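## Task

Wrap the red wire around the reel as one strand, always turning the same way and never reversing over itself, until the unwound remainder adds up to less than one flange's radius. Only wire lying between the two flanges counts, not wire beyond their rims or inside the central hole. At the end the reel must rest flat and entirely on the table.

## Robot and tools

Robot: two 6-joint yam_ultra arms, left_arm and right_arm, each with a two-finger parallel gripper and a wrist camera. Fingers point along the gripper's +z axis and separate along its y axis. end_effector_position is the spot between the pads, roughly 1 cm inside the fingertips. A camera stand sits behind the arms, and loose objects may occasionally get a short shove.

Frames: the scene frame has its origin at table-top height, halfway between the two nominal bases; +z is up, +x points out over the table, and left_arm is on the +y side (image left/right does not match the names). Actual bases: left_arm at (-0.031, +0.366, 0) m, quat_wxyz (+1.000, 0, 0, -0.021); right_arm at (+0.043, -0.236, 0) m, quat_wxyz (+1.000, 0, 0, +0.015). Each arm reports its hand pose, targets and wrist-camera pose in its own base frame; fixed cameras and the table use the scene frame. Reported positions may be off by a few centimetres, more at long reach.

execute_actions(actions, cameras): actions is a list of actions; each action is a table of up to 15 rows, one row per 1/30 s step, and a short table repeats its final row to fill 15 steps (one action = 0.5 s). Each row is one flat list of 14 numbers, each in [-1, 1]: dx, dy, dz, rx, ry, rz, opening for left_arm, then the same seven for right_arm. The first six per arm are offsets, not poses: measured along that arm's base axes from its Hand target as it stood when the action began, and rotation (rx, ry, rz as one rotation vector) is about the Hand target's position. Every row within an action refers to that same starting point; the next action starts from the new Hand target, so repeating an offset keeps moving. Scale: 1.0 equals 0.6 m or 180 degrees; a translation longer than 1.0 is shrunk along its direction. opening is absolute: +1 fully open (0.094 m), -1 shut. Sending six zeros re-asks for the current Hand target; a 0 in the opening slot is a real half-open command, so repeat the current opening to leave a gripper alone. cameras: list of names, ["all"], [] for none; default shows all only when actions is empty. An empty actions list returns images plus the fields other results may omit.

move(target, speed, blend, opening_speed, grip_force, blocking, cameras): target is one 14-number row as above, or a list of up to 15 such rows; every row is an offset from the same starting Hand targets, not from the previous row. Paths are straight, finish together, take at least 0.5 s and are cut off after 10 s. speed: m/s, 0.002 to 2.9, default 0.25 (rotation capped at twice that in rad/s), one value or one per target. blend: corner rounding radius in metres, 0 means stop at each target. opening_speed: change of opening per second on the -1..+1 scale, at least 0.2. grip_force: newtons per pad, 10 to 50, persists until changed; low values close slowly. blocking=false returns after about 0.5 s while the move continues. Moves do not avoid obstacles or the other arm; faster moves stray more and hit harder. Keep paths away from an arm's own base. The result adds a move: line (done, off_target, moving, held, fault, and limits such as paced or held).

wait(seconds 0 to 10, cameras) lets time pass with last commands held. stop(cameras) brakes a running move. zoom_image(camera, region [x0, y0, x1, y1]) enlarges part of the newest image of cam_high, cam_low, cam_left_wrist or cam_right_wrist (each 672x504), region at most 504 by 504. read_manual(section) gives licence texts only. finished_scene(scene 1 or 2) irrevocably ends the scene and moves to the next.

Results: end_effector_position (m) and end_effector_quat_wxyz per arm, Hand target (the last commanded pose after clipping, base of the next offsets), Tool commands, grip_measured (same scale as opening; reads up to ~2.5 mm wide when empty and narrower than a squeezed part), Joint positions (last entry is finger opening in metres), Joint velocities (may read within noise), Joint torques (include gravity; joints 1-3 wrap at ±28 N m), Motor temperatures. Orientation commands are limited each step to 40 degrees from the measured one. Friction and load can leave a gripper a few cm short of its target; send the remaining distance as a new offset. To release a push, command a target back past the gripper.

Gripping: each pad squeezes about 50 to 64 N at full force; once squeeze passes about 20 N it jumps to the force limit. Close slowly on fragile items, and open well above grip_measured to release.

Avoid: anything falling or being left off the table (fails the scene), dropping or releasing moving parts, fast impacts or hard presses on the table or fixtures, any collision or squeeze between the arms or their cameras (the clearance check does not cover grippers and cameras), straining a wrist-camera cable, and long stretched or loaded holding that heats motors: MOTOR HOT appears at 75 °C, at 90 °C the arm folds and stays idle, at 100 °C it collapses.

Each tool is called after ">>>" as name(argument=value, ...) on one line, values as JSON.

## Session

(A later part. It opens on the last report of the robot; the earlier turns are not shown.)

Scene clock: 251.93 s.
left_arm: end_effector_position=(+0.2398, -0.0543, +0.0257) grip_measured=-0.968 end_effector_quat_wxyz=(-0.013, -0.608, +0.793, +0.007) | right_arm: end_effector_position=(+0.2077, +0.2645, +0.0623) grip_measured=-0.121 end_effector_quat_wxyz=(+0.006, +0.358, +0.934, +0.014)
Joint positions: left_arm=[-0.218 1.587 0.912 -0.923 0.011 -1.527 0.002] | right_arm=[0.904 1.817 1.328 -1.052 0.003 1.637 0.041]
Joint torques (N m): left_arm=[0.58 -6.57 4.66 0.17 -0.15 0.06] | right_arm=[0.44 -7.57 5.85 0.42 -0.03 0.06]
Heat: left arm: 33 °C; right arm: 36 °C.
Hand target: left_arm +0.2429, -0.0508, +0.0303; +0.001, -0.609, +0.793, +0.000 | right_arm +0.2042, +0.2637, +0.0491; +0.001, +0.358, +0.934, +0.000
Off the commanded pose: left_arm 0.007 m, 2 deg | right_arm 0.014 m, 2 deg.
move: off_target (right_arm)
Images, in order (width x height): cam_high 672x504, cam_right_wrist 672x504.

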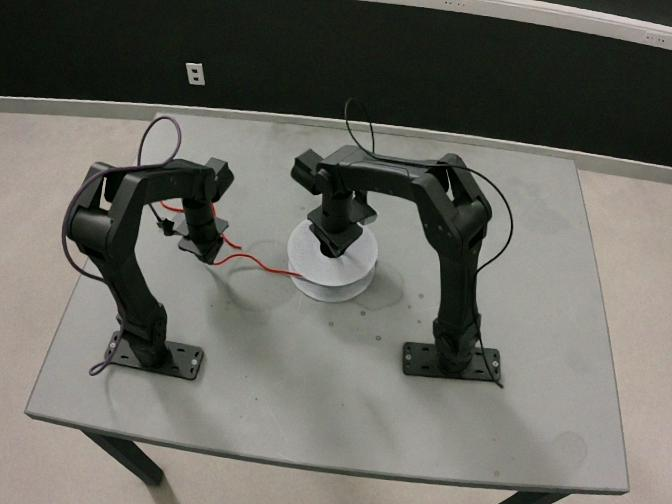

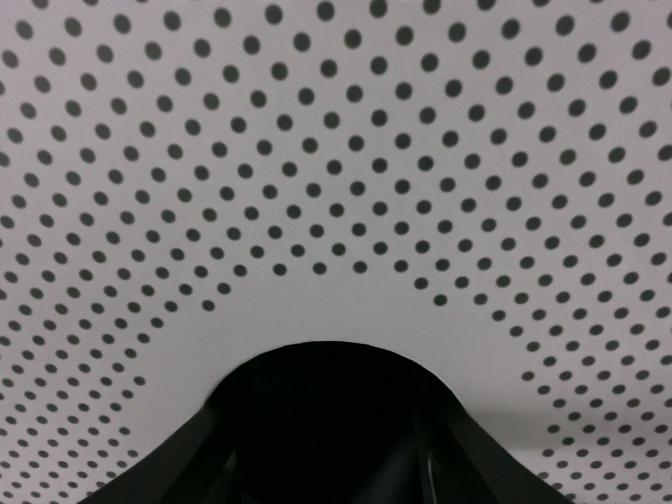

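>>> move(target=[0,-0.05,0,0,0,0,-1,0,0,0,0,0,0.333,-0.1], speed=0.15, cameras=["all"])

>>> zoom_image(camera="cam_high", region=[150, 160, 430, 330])

>>> zoom_image(camera="cam_low", region=[370, 235, 490, 310])

Scene clock: 257.47 s.
left_arm: end_effector_position=(+0.2331, -0.0781, +0.0257) grip_measured=-0.968 end_effector_quat_wxyz=(-0.013, -0.608, +0.794, +0.008) | right_arm: end_effector_position=(+0.2082, +0.2663, +0.0631) grip_measured=-0.116 end_effector_quat_wxyz=(+0.013, -0.138, +0.990, +0.013)
Joint positions: left_arm=[-0.319 1.587 0.912 -0.923 0.011 -1.626 0.002] | right_arm=[0.904 1.816 1.331 -1.048 -0.001 0.627 0.042]
Joint torques (N m): left_arm=[-0.62 -4.45 7.46 0.16 -0.15 -0.11] | right_arm=[0.36 -7.65 5.55 0.42 -0.03 -0.36]
Heat: left arm: 33 °C; right arm: 35 °C.
Hand target: left_arm +0.2429, -0.0808, +0.0303; +0.001, -0.609, +0.793, +0.000 | right_arm +0.2042, +0.2637, +0.0491; +0.000, -0.156, +0.988, +0.000
Off the commanded pose: left_arm 0.011 m, 2 deg | right_arm 0.015 m, 3 deg.
move: off_target (left_arm, right_arm)

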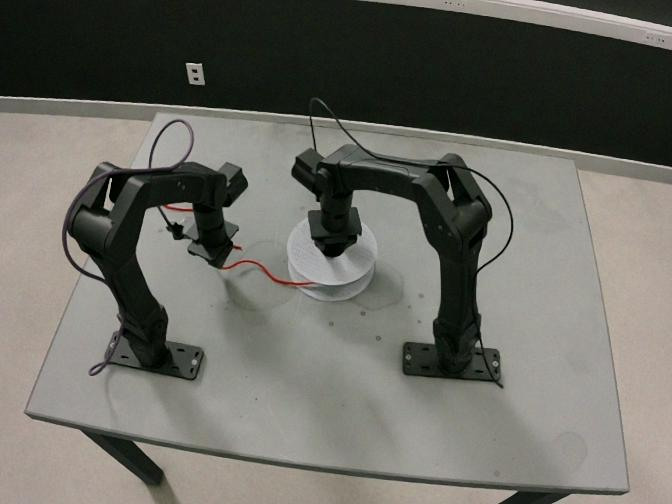

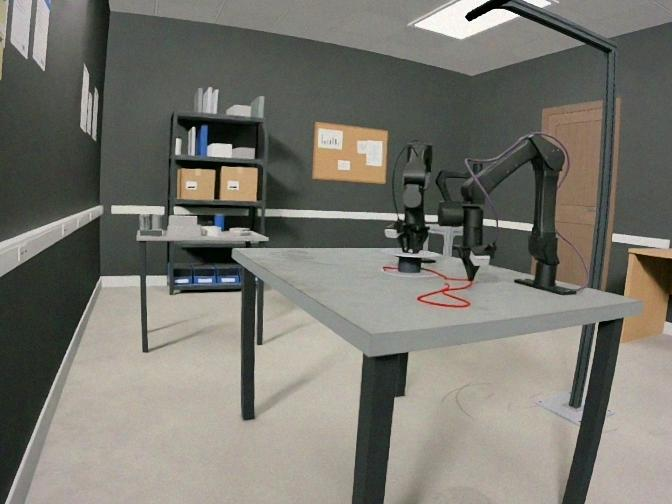

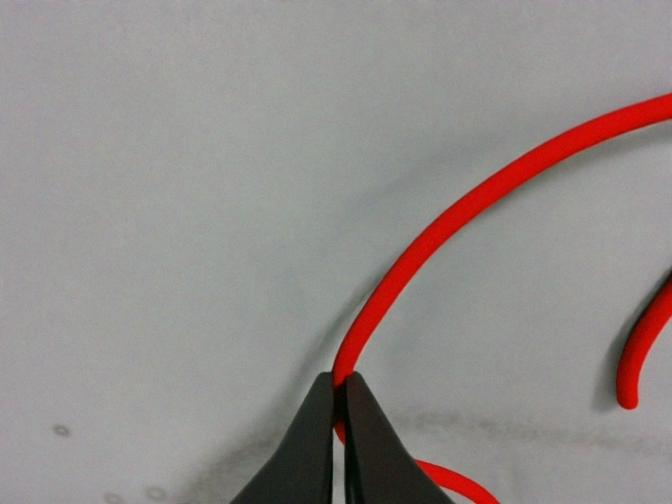

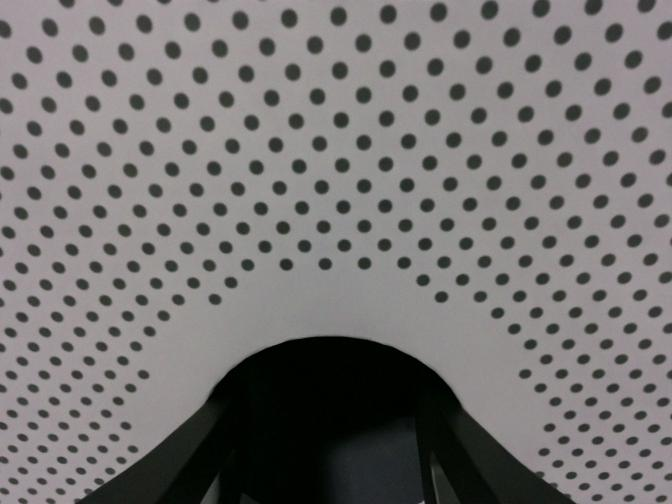

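Scaled by 1.800 from the camera's 672x504 image, which has a finer 960x720 frame.

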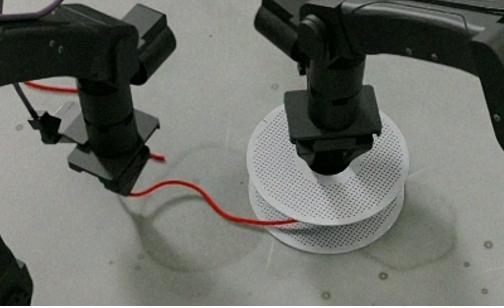

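Scaled by 4.200 from the camera's 672x504 image, which has a finer 960x720 frame.

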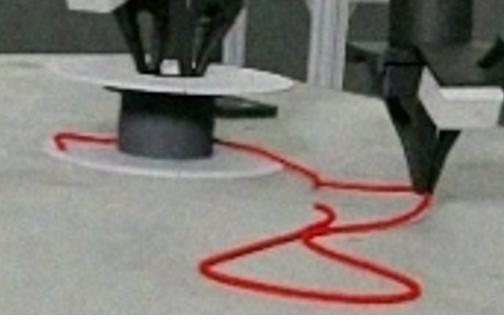

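>>> zoom_image(camera="cam_high", region=[280, 200, 390, 310])

Scaled by 4.582 from the camera's 672x504 image, which has a finer 960x720 frame.

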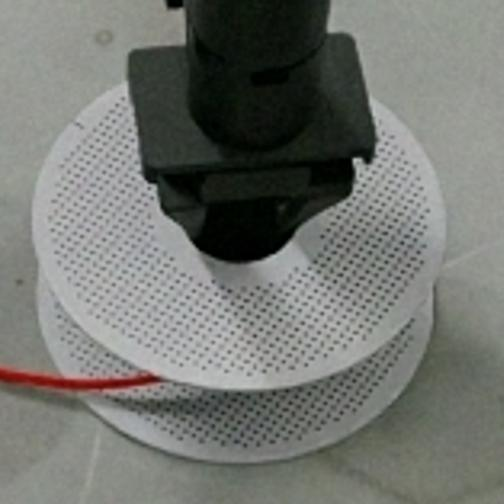

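>>> move(target=[0.01,-0.1,0,0,0,0,-1,0,0,0,0,0,0.667,-0.1], speed=0.2, cameras=["all"])

>>> zoom_image(camera="cam_high", region=[210, 200, 390, 310])

>>> zoom_image(camera="cam_low", region=[370, 235, 490, 310])

Scene clock: 266.20 s.
left_arm: end_effector_position=(+0.2418, -0.1371, +0.0270) grip_measured=-0.968 end_effector_quat_wxyz=(-0.008, -0.608, +0.794, +0.004) | right_arm: end_effector_position=(+0.2077, +0.2695, +0.0641) grip_measured=-0.110 end_effector_quat_wxyz=(-0.024, +0.927, -0.375, +0.000)
Joint positions: left_arm=[-0.512 1.69 1.029 -0.923 0.011 -1.819 0.002] | right_arm=[0.904 1.816 1.334 -1.043 -0.014 -1.468 0.042]
Joint torques (N m): left_arm=[-0.64 -4.74 7.72 0.09 -0.16 -0.09] | right_arm=[0.31 -7.49 5.55 0.38 0.09 -0.38]
Heat: left arm: 33 °C; right arm: 34 °C.
Hand target: left_arm +0.2488, -0.1407, +0.0302; +0.001, -0.609, +0.793, +0.000 | right_arm +0.2042, +0.2637, +0.0490; +0.000, +0.934, -0.358, -0.001
Off the commanded pose: left_arm 0.009 m, 1 deg | right_arm 0.016 m, 3 deg.
move: off_target (right_arm)

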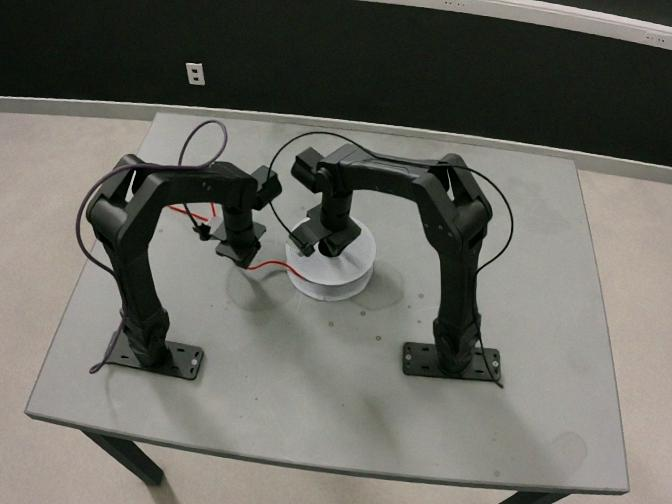

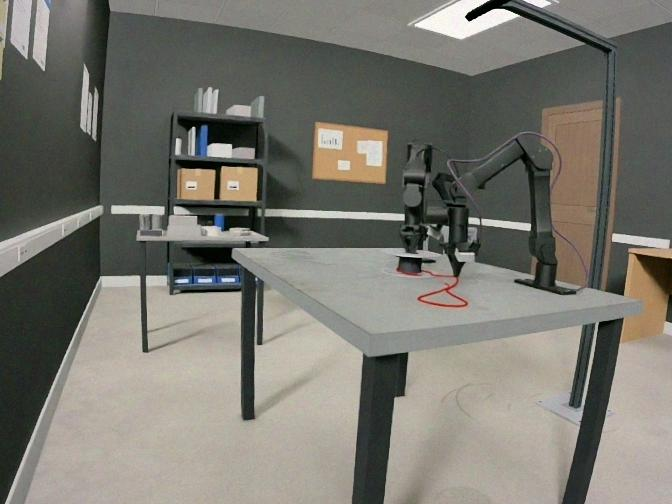

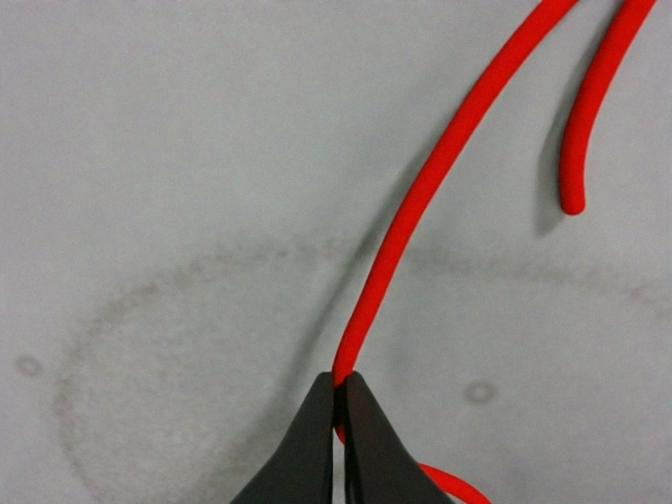

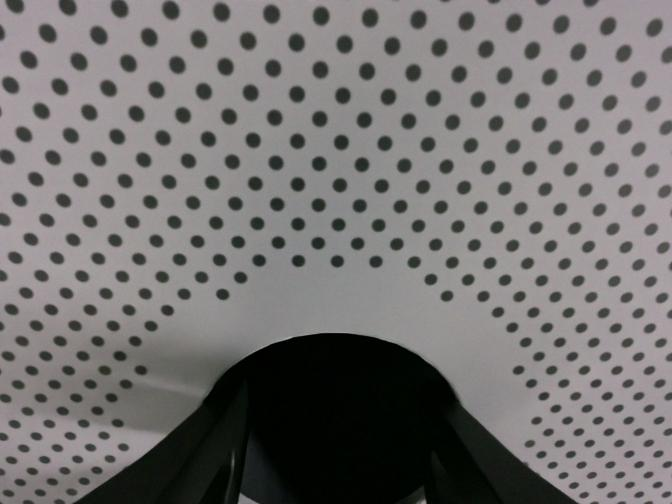

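Scaled by 2.800 from the camera's 672x504 image, which has a finer 960x720 frame.

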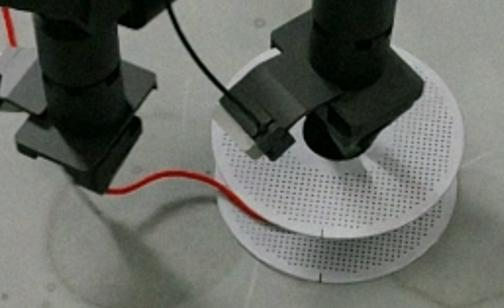

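Scaled by 4.200 from the camera's 672x504 image, which has a finer 960x720 frame.

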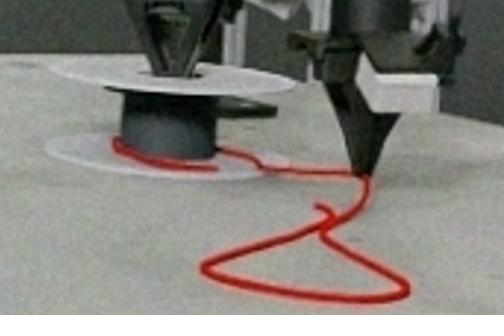

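>>> move(target=[[0,0,0,0,0,0,-1,0.001,0.005,0,0,0,0,-0.745],[0,0,0,0,0,0,-1,0.001,0.005,0.07,0,0,0,-0.745],[0,0,0,0,0,0,-1,0.001,0.005,0.07,0,0,-0.5,-0.745],[0,0,0,0,0,0,-1,0.001,0.005,0.07,0,0,1.0,-0.745]], speed=[0.1,0.1,0.5,0.5], opening_speed=1.5, cameras=["all"])

Scene clock: 272.33 s.
left_arm: end_effector_position=(+0.2418, -0.1371, +0.0270) grip_measured=-0.968 end_effector_quat_wxyz=(-0.008, -0.608, +0.794, +0.004) | right_arm: end_effector_position=(+0.2050, +0.2645, +0.0816) grip_measured=-0.743 end_effector_quat_wxyz=(-0.008, -0.558, +0.830, +0.002)
Joint positions: left_arm=[-0.512 1.69 1.029 -0.923 0.011 -1.819 0.002] | right_arm=[0.904 1.838 1.434 -1.182 -0.008 -0.279 0.012]
Joint torques (N m): left_arm=[-0.62 -4.74 7.72 0.1 -0.15 -0.09] | right_arm=[-0.03 -10.13 7.05 0.19 -0.02 -0.09]
Heat: left arm: 34 °C; right arm: 34 °C.
Hand target: left_arm +0.2488, -0.1407, +0.0302; +0.001, -0.609, +0.793, +0.000 | right_arm +0.2050, +0.2645, +0.0816; -0.008, -0.561, +0.828, +0.002 (not the last commanded pose)
Off the commanded pose: left_arm 0.008 m, 1 deg | right_arm 0.010 m, 110 deg.
move: held (right_arm; a check stopped the path); path passed 2 of 4 targets; limits=held
pose unreachable (right arm): on one or more control steps of this call, first in action 0 (counted from 0), this arm could not follow its commanded pose, so it was not sent that pose on those steps. It may still have moved: this result reports where it is.
cause: moving toward the commanded pose would bring a part of the arm too close to another arm (this arm's wrist camera and the left arm's wrist (the part past joint 4), at the place that arm is still heading or pushing toward).

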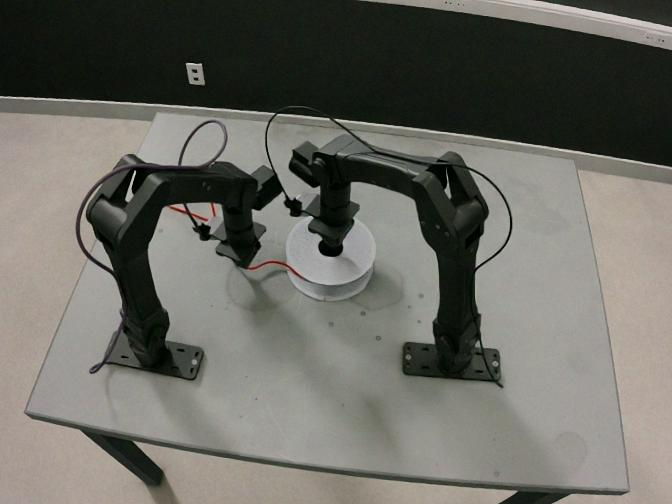

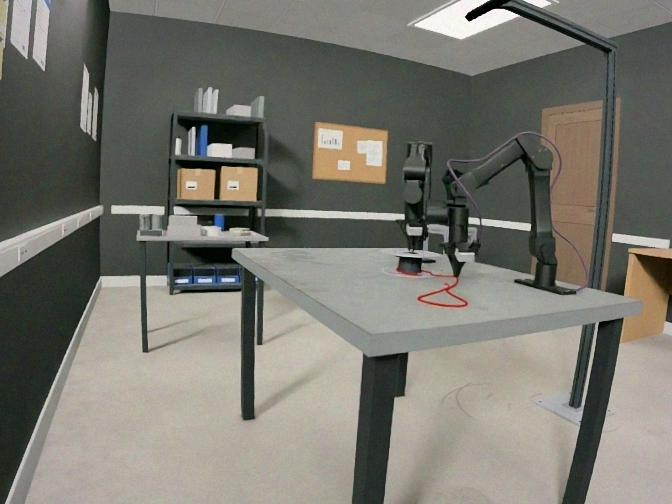

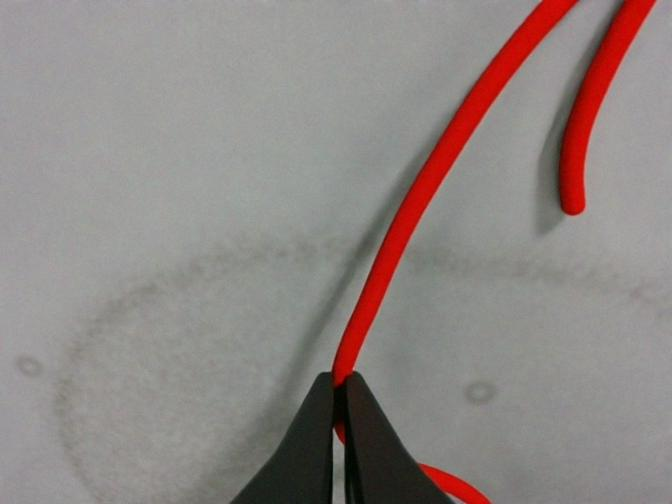

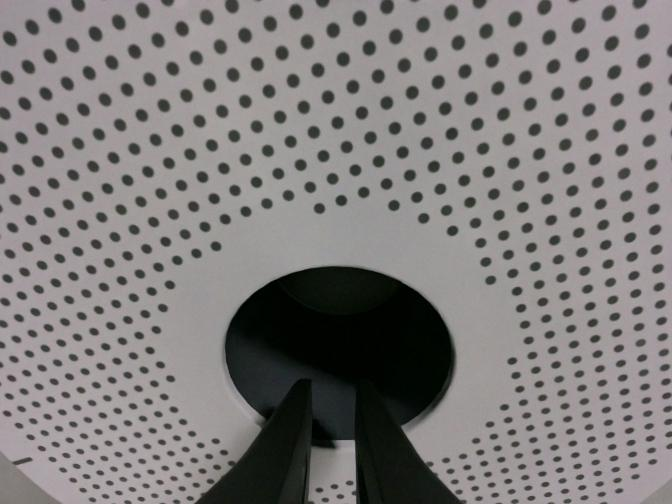

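>>> move(target=[[0,0,0,0,0,0,-0.4,0,0,0,0,0,0,-0.745],[-0.02,0.1,0.2,0,0,0,-0.4,0,0,0.03,0,0,0,-0.745]], speed=0.15, opening_speed=1.0, cameras=["all"])

Scene clock: 276.17 s.
left_arm: end_effector_position=(+0.2351, -0.0840, +0.1401) grip_measured=-0.402 end_effector_quat_wxyz=(-0.010, -0.609, +0.793, +0.006) | right_arm: end_effector_position=(+0.2029, +0.2618, +0.0908) grip_measured=-0.743 end_effector_quat_wxyz=(-0.017, -0.557, +0.830, -0.001)
Joint positions: left_arm=[-0.34 1.506 1.3 -1.385 0.01 -1.649 0.028] | right_arm=[0.904 1.838 1.47 -1.237 -0.008 -0.279 0.012]
Joint torques (N m): left_arm=[0.53 -5.59 8.03 -0.09 -0.13 0.09] | right_arm=[-0.08 -11 9.31 0.01 -0.04 -0.09]
Heat: left arm: 34 °C; right arm: 34 °C.
Hand target: left_arm +0.2368, -0.0808, +0.1504; +0.001, -0.609, +0.793, +0.000 | right_arm +0.2050, +0.2645, +0.0996; -0.008, -0.561, +0.828, +0.002
Off the commanded pose: left_arm 0.011 m, 1 deg | right_arm 0.009 m, 1 deg.
move: off_target (left_arm)

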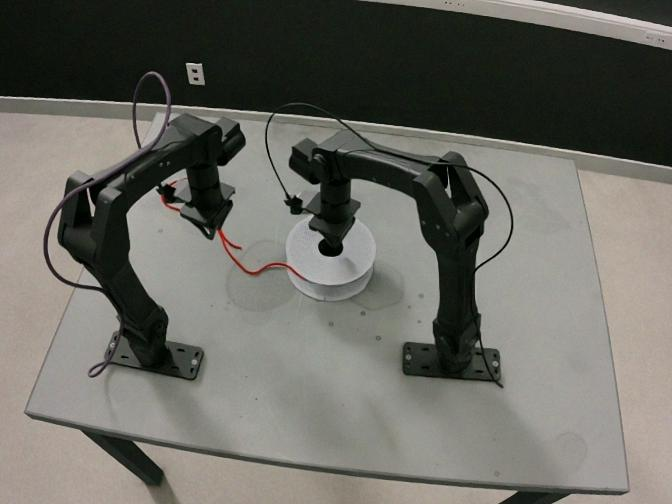

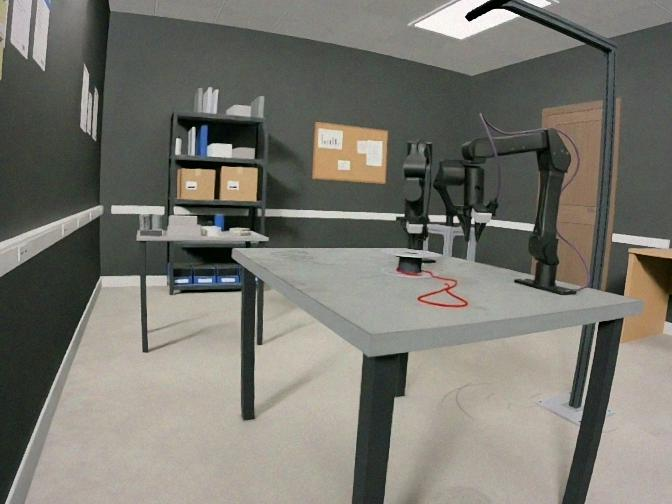

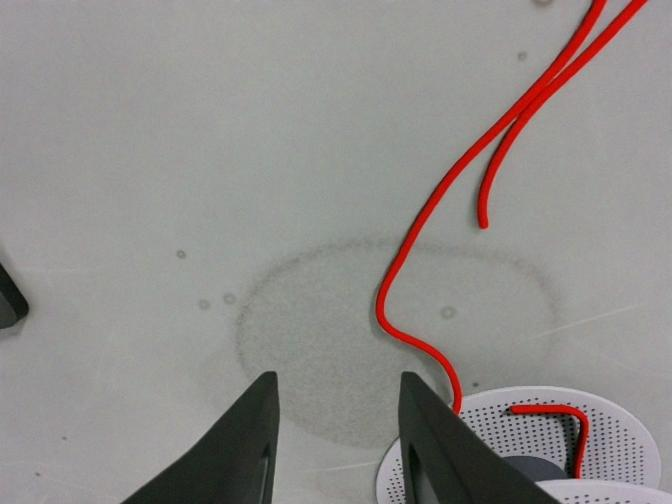

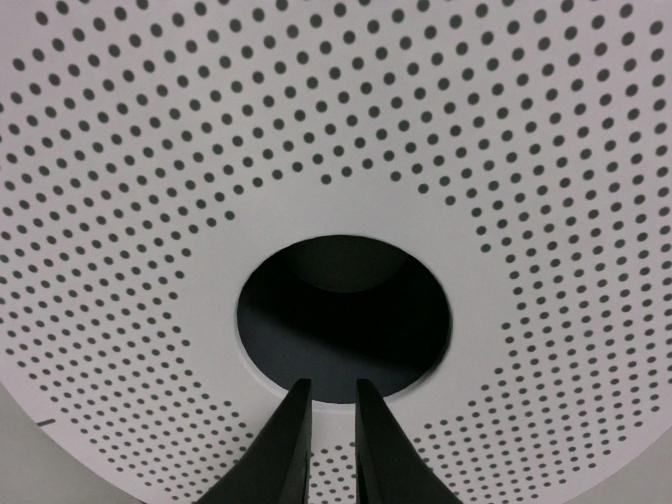

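>>> move(target=[0.0787,-0.0337,-0.165,0,0,-0.183,-0.5,0,0,0.0,0,0,0,-0.745], speed=0.15, cameras=["cam_left_wrist"])

Scene clock: 282.57 s.
left_arm: end_effector_position=(+0.2829, -0.1009, +0.0545) grip_measured=-0.498 end_effector_quat_wxyz=(-0.003, -0.364, +0.931, -0.004) | right_arm: end_effector_position=(+0.2029, +0.2618, +0.0908) grip_measured=-0.743 end_effector_quat_wxyz=(-0.017, -0.557, +0.830, -0.001)
Joint positions: left_arm=[-0.34 1.721 1.181 -1.03 0.01 -1.086 0.024] | right_arm=[0.904 1.838 1.47 -1.237 -0.008 -0.279 0.012]
Joint torques (N m): left_arm=[-0.42 -5.42 5.04 0.28 -0.11 0.1] | right_arm=[0.01 -11.02 9.11 0.01 0 -0.07]
Heat: left arm: 34 °C; right arm: 34 °C.
Hand target: left_arm +0.2840, -0.1010, +0.0513; +0.001, -0.359, +0.933, -0.001 | right_arm +0.2050, +0.2645, +0.0996; -0.008, -0.561, +0.828, +0.002
Off the commanded pose: left_arm 0.003 m, 1 deg | right_arm 0.009 m, 1 deg.
move: done
Images, in order (width x height): cam_left_wrist 672x504.

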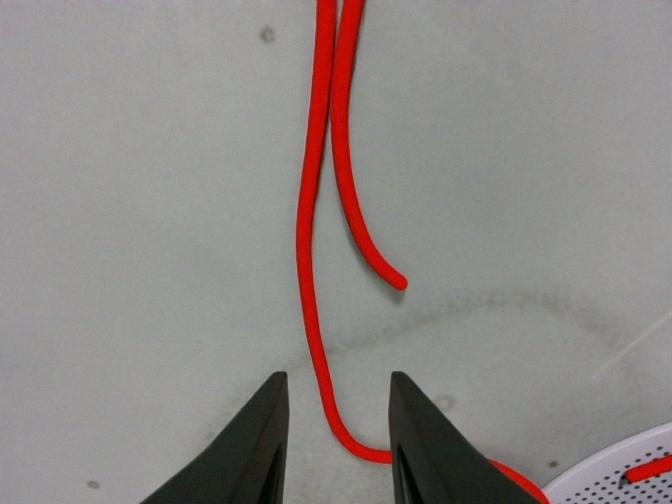

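>>> move(target=[[0.01,0.038,-0.067,0,0,0.0,-0.5,0,0,0.0,0,0,0,-0.745],[0.01,0.038,-0.067,0,0,0.0,-1,0,0,0.0,0,0,0,-0.745]], speed=0.1, opening_speed=1.0, cameras=["cam_left_wrist"])

Scene clock: 285.53 s.
left_arm: end_effector_position=(+0.2881, -0.0808, +0.0140) grip_measured=-0.968 end_effector_quat_wxyz=(-0.003, -0.359, +0.933, -0.003) | right_arm: end_effector_position=(+0.2029, +0.2618, +0.0908) grip_measured=-0.743 end_effector_quat_wxyz=(-0.017, -0.557, +0.830, -0.001)
Joint positions: left_arm=[-0.272 1.777 1.074 -0.869 0.009 -1.007 0.001] | right_arm=[0.904 1.838 1.47 -1.237 -0.008 -0.279 0.012]
Joint torques (N m): left_arm=[0.4 -5.56 4.81 0.27 -0.11 0.06] | right_arm=[0.03 -11 9.2 0.01 -0.05 -0.11]
Heat: left arm: 34 °C; right arm: 34 °C.
Hand target: left_arm +0.2899, -0.0782, +0.0111; +0.001, -0.359, +0.933, +0.000 | right_arm +0.2050, +0.2645, +0.0996; -0.008, -0.561, +0.828, +0.002
Off the commanded pose: left_arm 0.004 m, 1 deg | right_arm 0.009 m, 1 deg.
move: done
Images, in order (width x height): cam_left_wrist 672x504.

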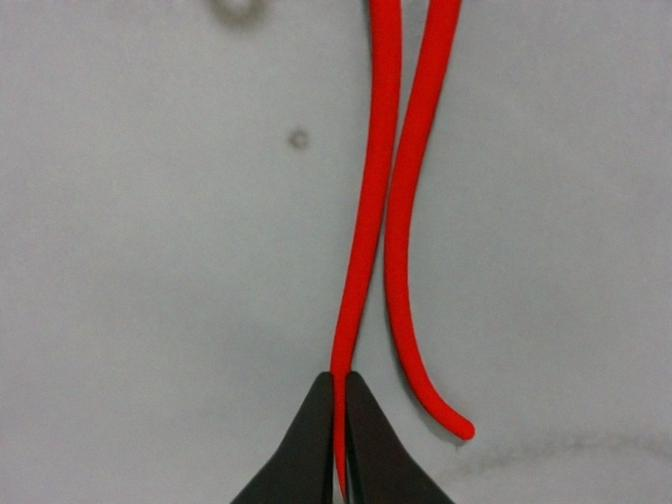

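>>> move(target=[[-0.05,0.01,0.03,0,0,0.12,-1,-0.001,0.005,0,0,0,-0.3,-0.745],[-0.07,0.01,0.03,0,0,0.15,-1,-0.001,0.005,0,0,0,-0.611,-0.745]], speed=[0.15,0.3], cameras=["all"])

Scene clock: 293.90 s.
left_arm: end_effector_position=(+0.2521, -0.0724, +0.0238) grip_measured=-0.972 end_effector_quat_wxyz=(-0.005, -0.567, +0.824, -0.001) | right_arm: end_effector_position=(+0.2039, +0.2644, +0.0907) grip_measured=-0.743 end_effector_quat_wxyz=(-0.010, +0.354, +0.935, -0.009)
Joint positions: left_arm=[-0.277 1.629 0.947 -0.892 0.009 -1.483 0.001] | right_arm=[0.904 1.838 1.47 -1.226 -0.013 1.628 0.012]
Joint torques (N m): left_arm=[-0.84 -6.99 4.64 -0.04 -0.11 -0.08] | right_arm=[0.43 -12.7 7.19 0.25 -0.04 0.1]
Heat: left arm: 33 °C; right arm: 34 °C.
Hand target: left_arm +0.2480, -0.0722, +0.0291; +0.001, -0.567, +0.824, +0.000 | right_arm +0.2044, +0.2675, +0.0996; -0.004, +0.356, +0.934, +0.008
Off the commanded pose: left_arm 0.007 m, 1 deg | right_arm 0.009 m, 2 deg.
move: done

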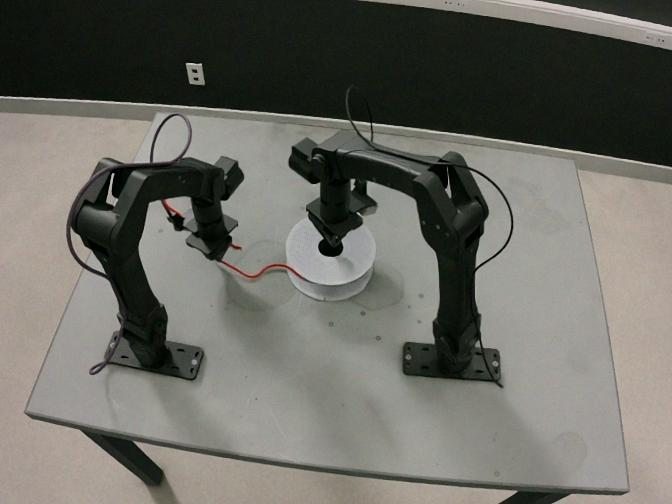

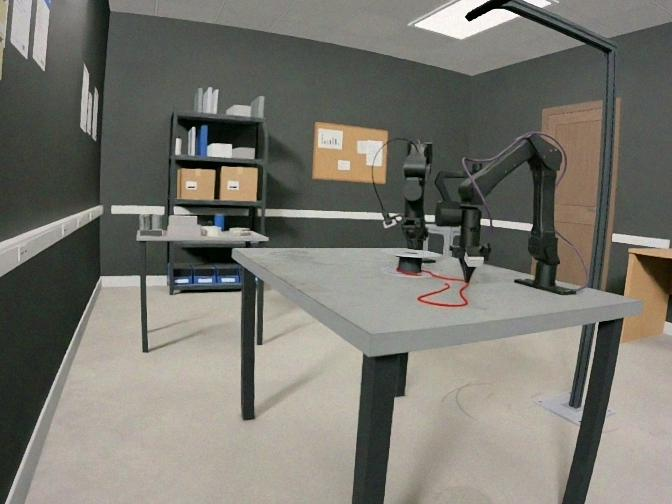

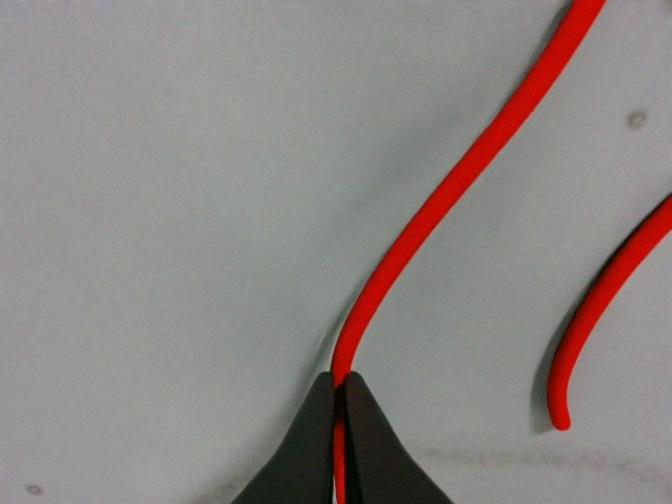

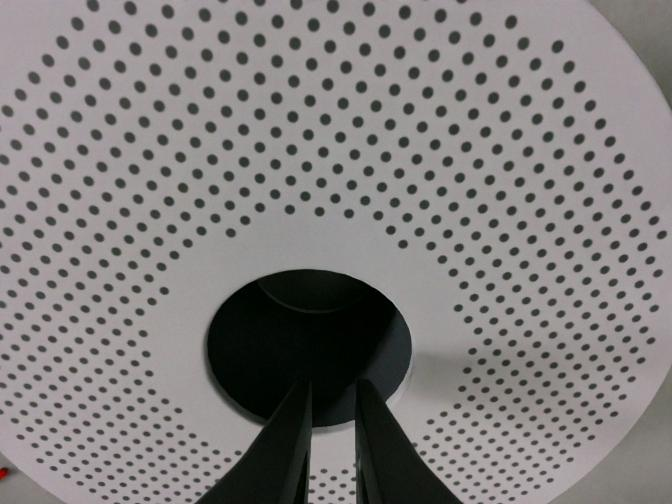

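>>> move(target=[[0,0,0,0,0,0,-1,-0.0015,-0.0005,-0.0877,0,0,0,-0.745],[0,0,0,0,0,0,-1,-0.0015,-0.0005,-0.0877,0,0,0,-0.1]], speed=0.08, opening_speed=0.7, cameras=["cam_right_wrist"])

Scene clock: 299.00 s.
left_arm: end_effector_position=(+0.2521, -0.0724, +0.0238) grip_measured=-0.972 end_effector_quat_wxyz=(-0.005, -0.567, +0.824, -0.001) | right_arm: end_effector_position=(+0.2081, +0.2698, +0.0607) grip_measured=-0.143 end_effector_quat_wxyz=(+0.001, +0.357, +0.934, +0.026)
Joint positions: left_arm=[-0.277 1.629 0.947 -0.892 0.009 -1.483 0.001] | right_arm=[0.904 1.816 1.32 -1.024 -0.013 1.635 0.04]
Joint torques (N m): left_arm=[-0.84 -6.99 4.64 -0.04 -0.11 -0.09] | right_arm=[0.58 -7.57 5.75 0.41 -0.02 0.05]
Heat: left arm: 33 °C; right arm: 34 °C.
Hand target: left_arm +0.2480, -0.0722, +0.0291; +0.001, -0.567, +0.824, +0.000 | right_arm +0.2035, +0.2672, +0.0470; -0.003, +0.356, +0.934, +0.008
Off the commanded pose: left_arm 0.007 m, 1 deg | right_arm 0.015 m, 2 deg.
move: off_target (right_arm)
Images, in order (width x height): cam_right_wrist 672x504.

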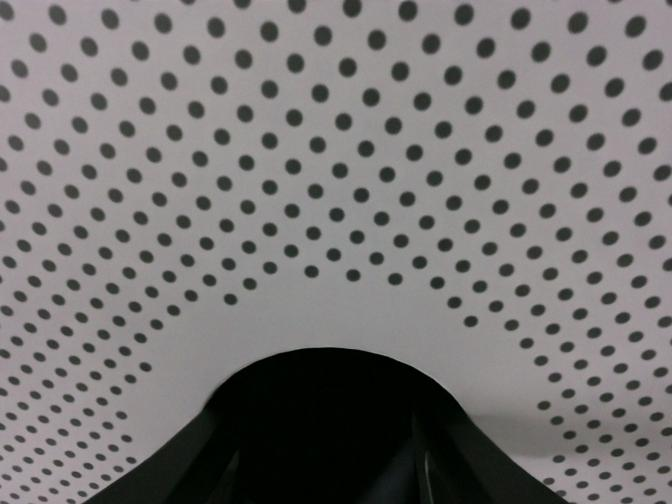

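>>> move(target=[[0,-0.075,0.01,0,0,0,-1,0,0,0,0,0,0.5,-0.1],[0,-0.092,0.01,0,0,0,-1,0,0,0,0,0,0.722,-0.1],[0,-0.142,0.01,0,0,0,-1,0,0,0,0,0,1.0,-0.1]], speed=[0.25,0.25,0.25], blend=[0.01,0.01,0], cameras=["all"])

>>> zoom_image(camera="cam_high", region=[210, 200, 390, 310])

>>> zoom_image(camera="cam_low", region=[370, 235, 490, 310])

Scene clock: 306.03 s.
left_arm: end_effector_position=(+0.2451, -0.1365, +0.0314) grip_measured=-0.972 end_effector_quat_wxyz=(-0.003, -0.564, +0.826, -0.004) | right_arm: end_effector_position=(+0.2109, +0.2744, +0.0658) grip_measured=-0.106 end_effector_quat_wxyz=(-0.032, +0.782, -0.622, -0.006)
Joint positions: left_arm=[-0.506 1.676 1.032 -0.922 0.009 -1.705 0.001] | right_arm=[0.907 1.818 1.343 -1.031 -0.012 -0.891 0.042]
Joint torques (N m): left_arm=[0.05 -5.34 5.38 0.13 0 0.01] | right_arm=[-0.01 -10.02 7.17 0.36 -0.03 0.03]
Heat: left arm: 33 °C; right arm: 34 °C.
Hand target: left_arm +0.2451, -0.1363, +0.0314; -0.003, -0.564, +0.826, -0.004 (not the last commanded pose) | right_arm +0.2108, +0.2744, +0.0656; -0.032, +0.781, -0.623, -0.006 (not the last commanded pose)
Off the commanded pose: left_arm 0.021 m, 1 deg | right_arm 0.021 m, 36 deg.
move: held (left_arm, right_arm; a check stopped the path); path passed 2 of 3 targets; limits=held
pose unreachable (left arm): on one or more control steps of this call, first in action 0 (counted from 0), this arm could not follow its commanded pose, so it was not sent that pose on those steps. It may still have moved: this result reports where it is.
cause: moving toward the commanded pose would bring a part of the arm too close to another arm (this arm's wrist (the part past joint 4) and the right arm's wrist (the part past joint 4), along the way the arms are being sent, or toward where that arm still pushes).
pose unreachable (right arm): on one or more control steps of this call, first in action 0 (counted from 0), this arm could not follow its commanded pose, so it was not sent that pose on those steps. It may still have moved: this result reports where it is.
cause: moving toward the commanded pose would bring a part of the arm too close to another arm (this arm's wrist (the part past joint 4) and the left arm's wrist (the part past joint 4), along the way the arms are being sent, or toward where that arm still pushes).

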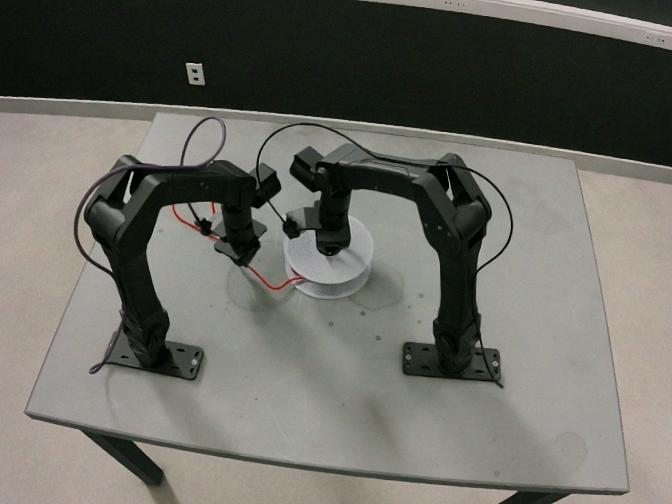

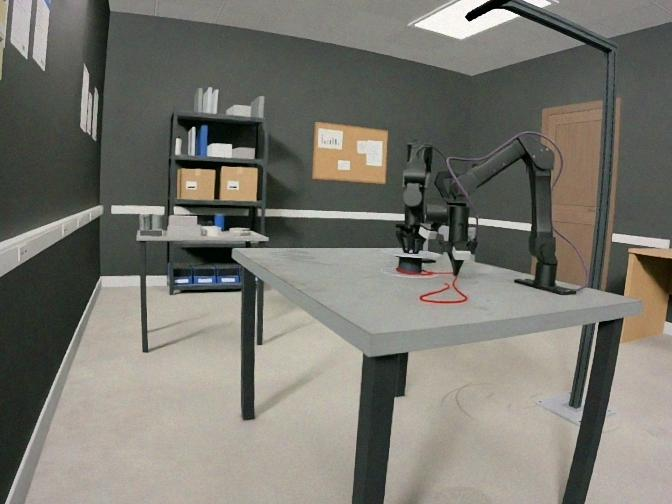

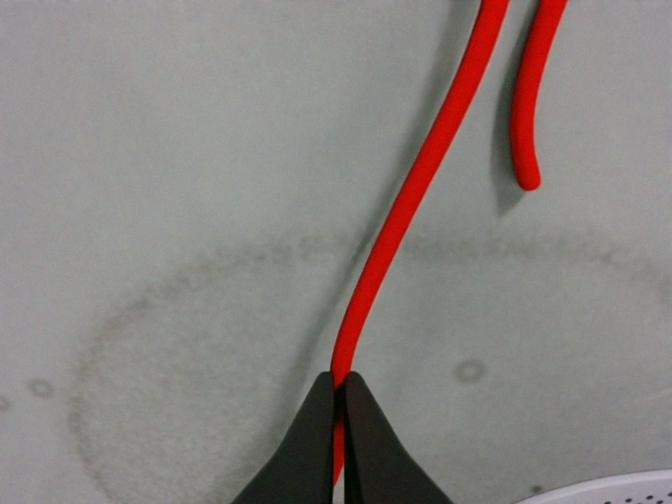

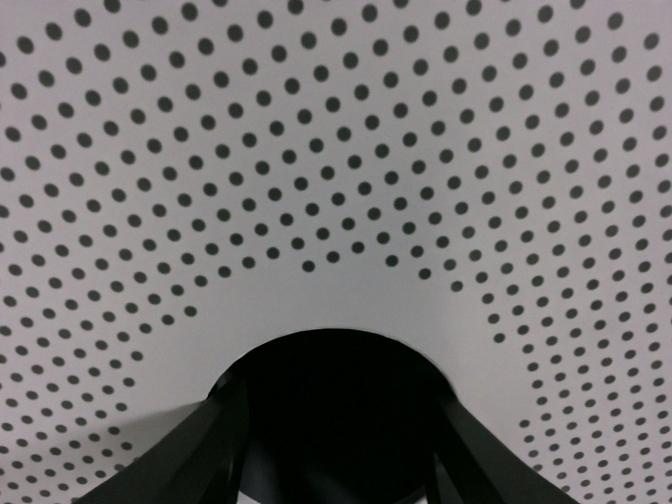

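Scaled by 2.800 from the camera's 672x504 image, which has a finer 960x720 frame.

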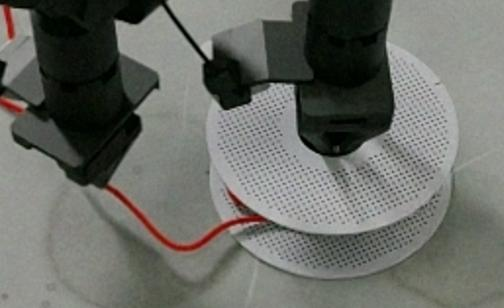

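Scaled by 4.200 from the camera's 672x504 image, which has a finer 960x720 frame.

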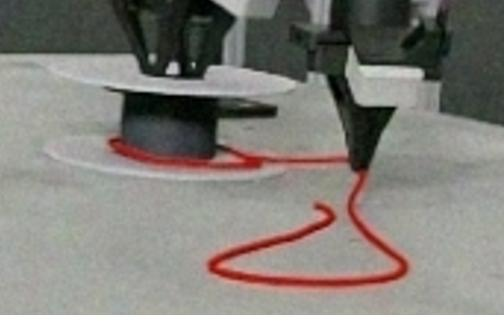

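>>> move(target=[0.0,0.06,0.0,0,0,0,-1,0,0,-0.02,0,0,0,-0.1], speed=0.06, cameras=["cam_high","cam_low"])

>>> zoom_image(camera="cam_high", region=[210, 200, 390, 310])

>>> zoom_image(camera="cam_low", region=[370, 235, 490, 310])

Scene clock: 311.07 s.
left_arm: end_effector_position=(+0.2435, -0.1024, +0.0262) grip_measured=-0.972 end_effector_quat_wxyz=(-0.012, -0.565, +0.825, +0.005) | right_arm: end_effector_position=(+0.2111, +0.2748, +0.0655) grip_measured=-0.106 end_effector_quat_wxyz=(-0.033, +0.782, -0.622, -0.006)
Joint positions: left_arm=[-0.392 1.649 0.978 -0.922 0.014 -1.592 0.001] | right_arm=[0.907 1.818 1.342 -1.028 -0.012 -0.891 0.042]
Joint torques (N m): left_arm=[0.64 -7.1 4.6 0.12 -0.06 0.08] | right_arm=[-0.06 -9.22 4.31 0.78 -0.02 0.02]
Heat: left arm: 33 °C; right arm: 34 °C.
Hand target: left_arm +0.2451, -0.1003, +0.0314; -0.003, -0.564, +0.826, -0.004 | right_arm +0.2109, +0.2744, +0.0536; -0.032, +0.782, -0.623, -0.006
Off the commanded pose: left_arm 0.006 m, 1 deg | right_arm 0.012 m, 0 deg.
move: off_target (right_arm)
Images, in order (width x height): cam_high 672x504, cam_low 672x504.

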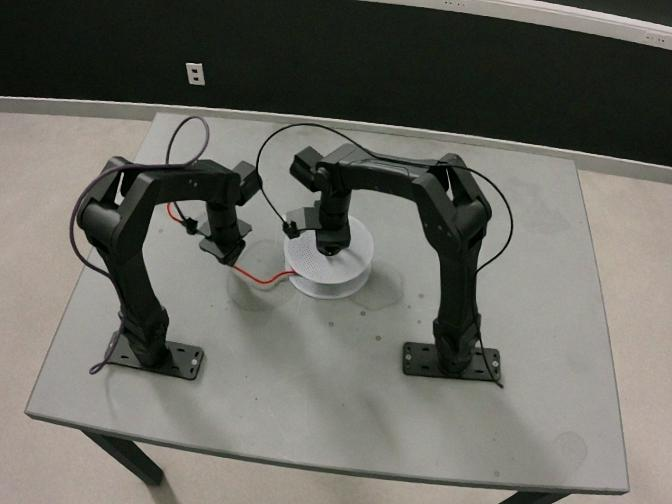

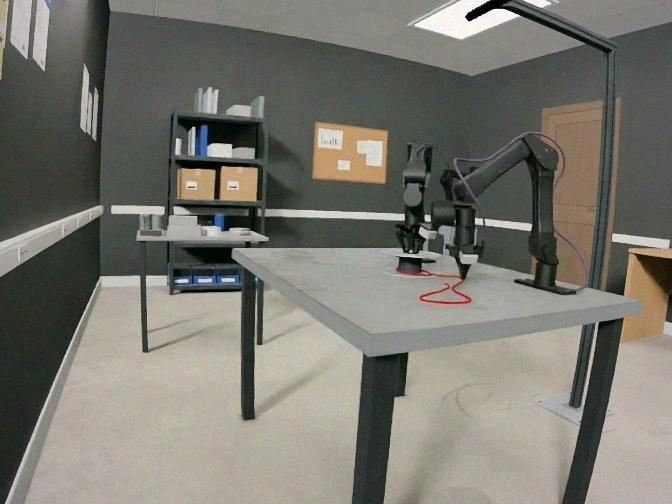

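Scaled by 2.800 from the camera's 672x504 image, which has a finer 960x720 frame.

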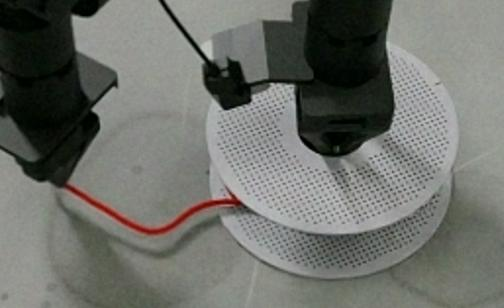

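Scaled by 4.200 from the camera's 672x504 image, which has a finer 960x720 frame.

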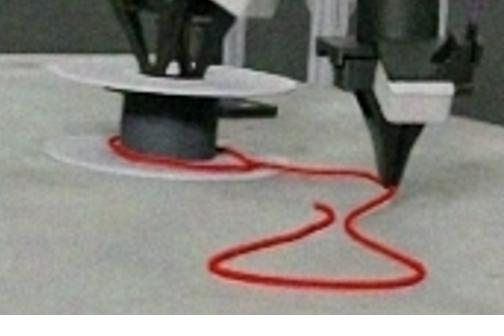

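>>> move(target=[0.0,0.06,0.0,0,0,0,-1,0,0,0,0,0,0,-0.1], speed=0.06, cameras=["cam_high","cam_low","cam_left_wrist"])

>>> zoom_image(camera="cam_high", region=[210, 200, 390, 310])

>>> zoom_image(camera="cam_low", region=[370, 235, 490, 310])

Scene clock: 313.33 s.
left_arm: end_effector_position=(+0.2439, -0.0672, +0.0266) grip_measured=-0.972 end_effector_quat_wxyz=(-0.014, -0.564, +0.825, +0.003) | right_arm: end_effector_position=(+0.2111, +0.2748, +0.0655) grip_measured=-0.106 end_effector_quat_wxyz=(-0.033, +0.782, -0.622, -0.006)
Joint positions: left_arm=[-0.261 1.607 0.935 -0.921 0.017 -1.46 0.001] | right_arm=[0.907 1.818 1.342 -1.028 -0.012 -0.891 0.042]
Joint torques (N m): left_arm=[0.59 -6.76 4.64 0.11 -0.09 0.1] | right_arm=[-0.1 -9.18 4.41 0.78 -0.02 0.04]
Heat: left arm: 33 °C; right arm: 35 °C.
Hand target: left_arm +0.2451, -0.0643, +0.0313; -0.003, -0.564, +0.826, -0.004 | right_arm +0.2109, +0.2744, +0.0536; -0.032, +0.782, -0.623, -0.006
Off the commanded pose: left_arm 0.006 m, 1 deg | right_arm 0.012 m, 0 deg.
move: off_target (right_arm)
Images, in order (width x height): cam_high 672x504, cam_low 672x504, cam_left_wrist 672x504.

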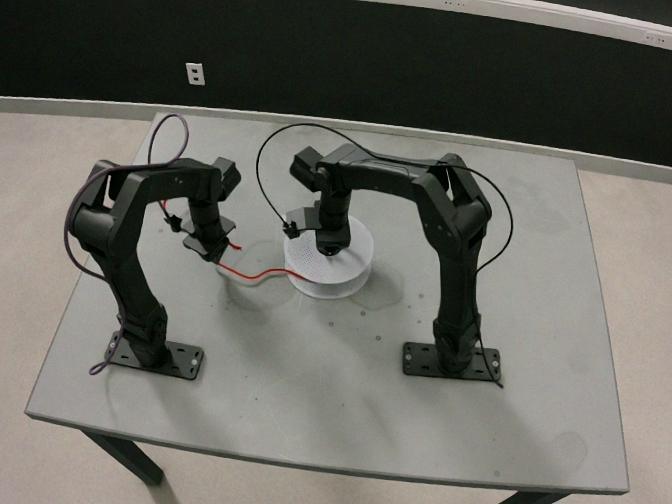

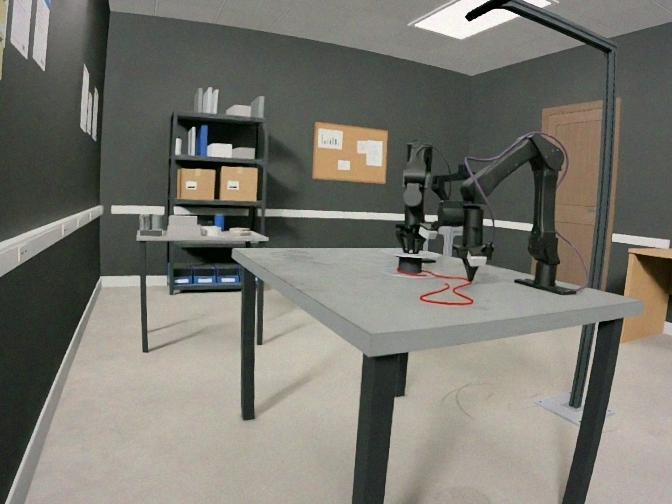

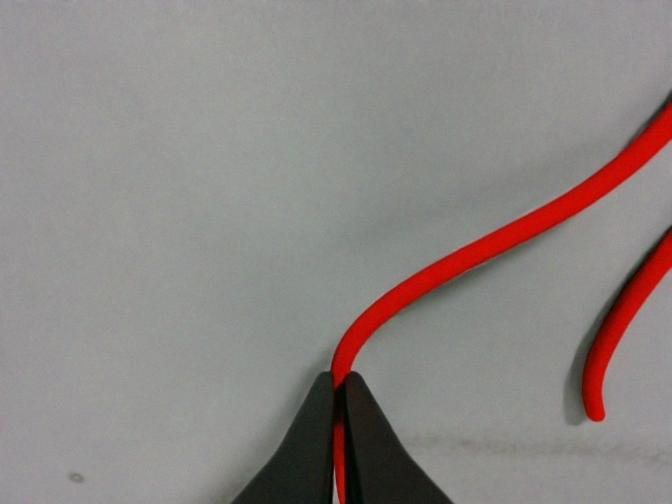

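Scaled by 2.800 from the camera's 672x504 image, which has a finer 960x720 frame.

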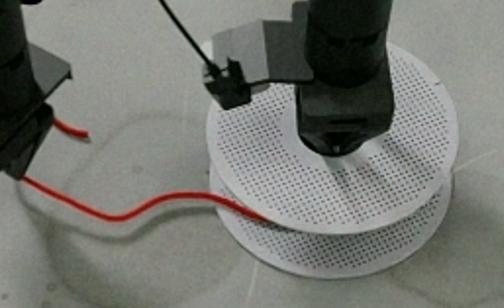

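Scaled by 4.200 from the camera's 672x504 image, which has a finer 960x720 frame.

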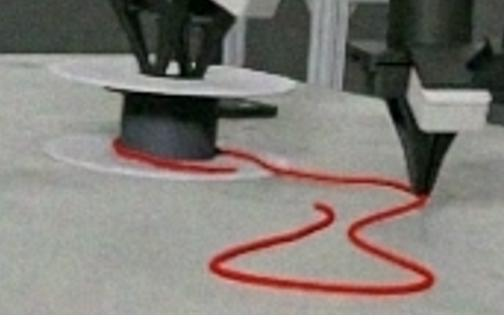

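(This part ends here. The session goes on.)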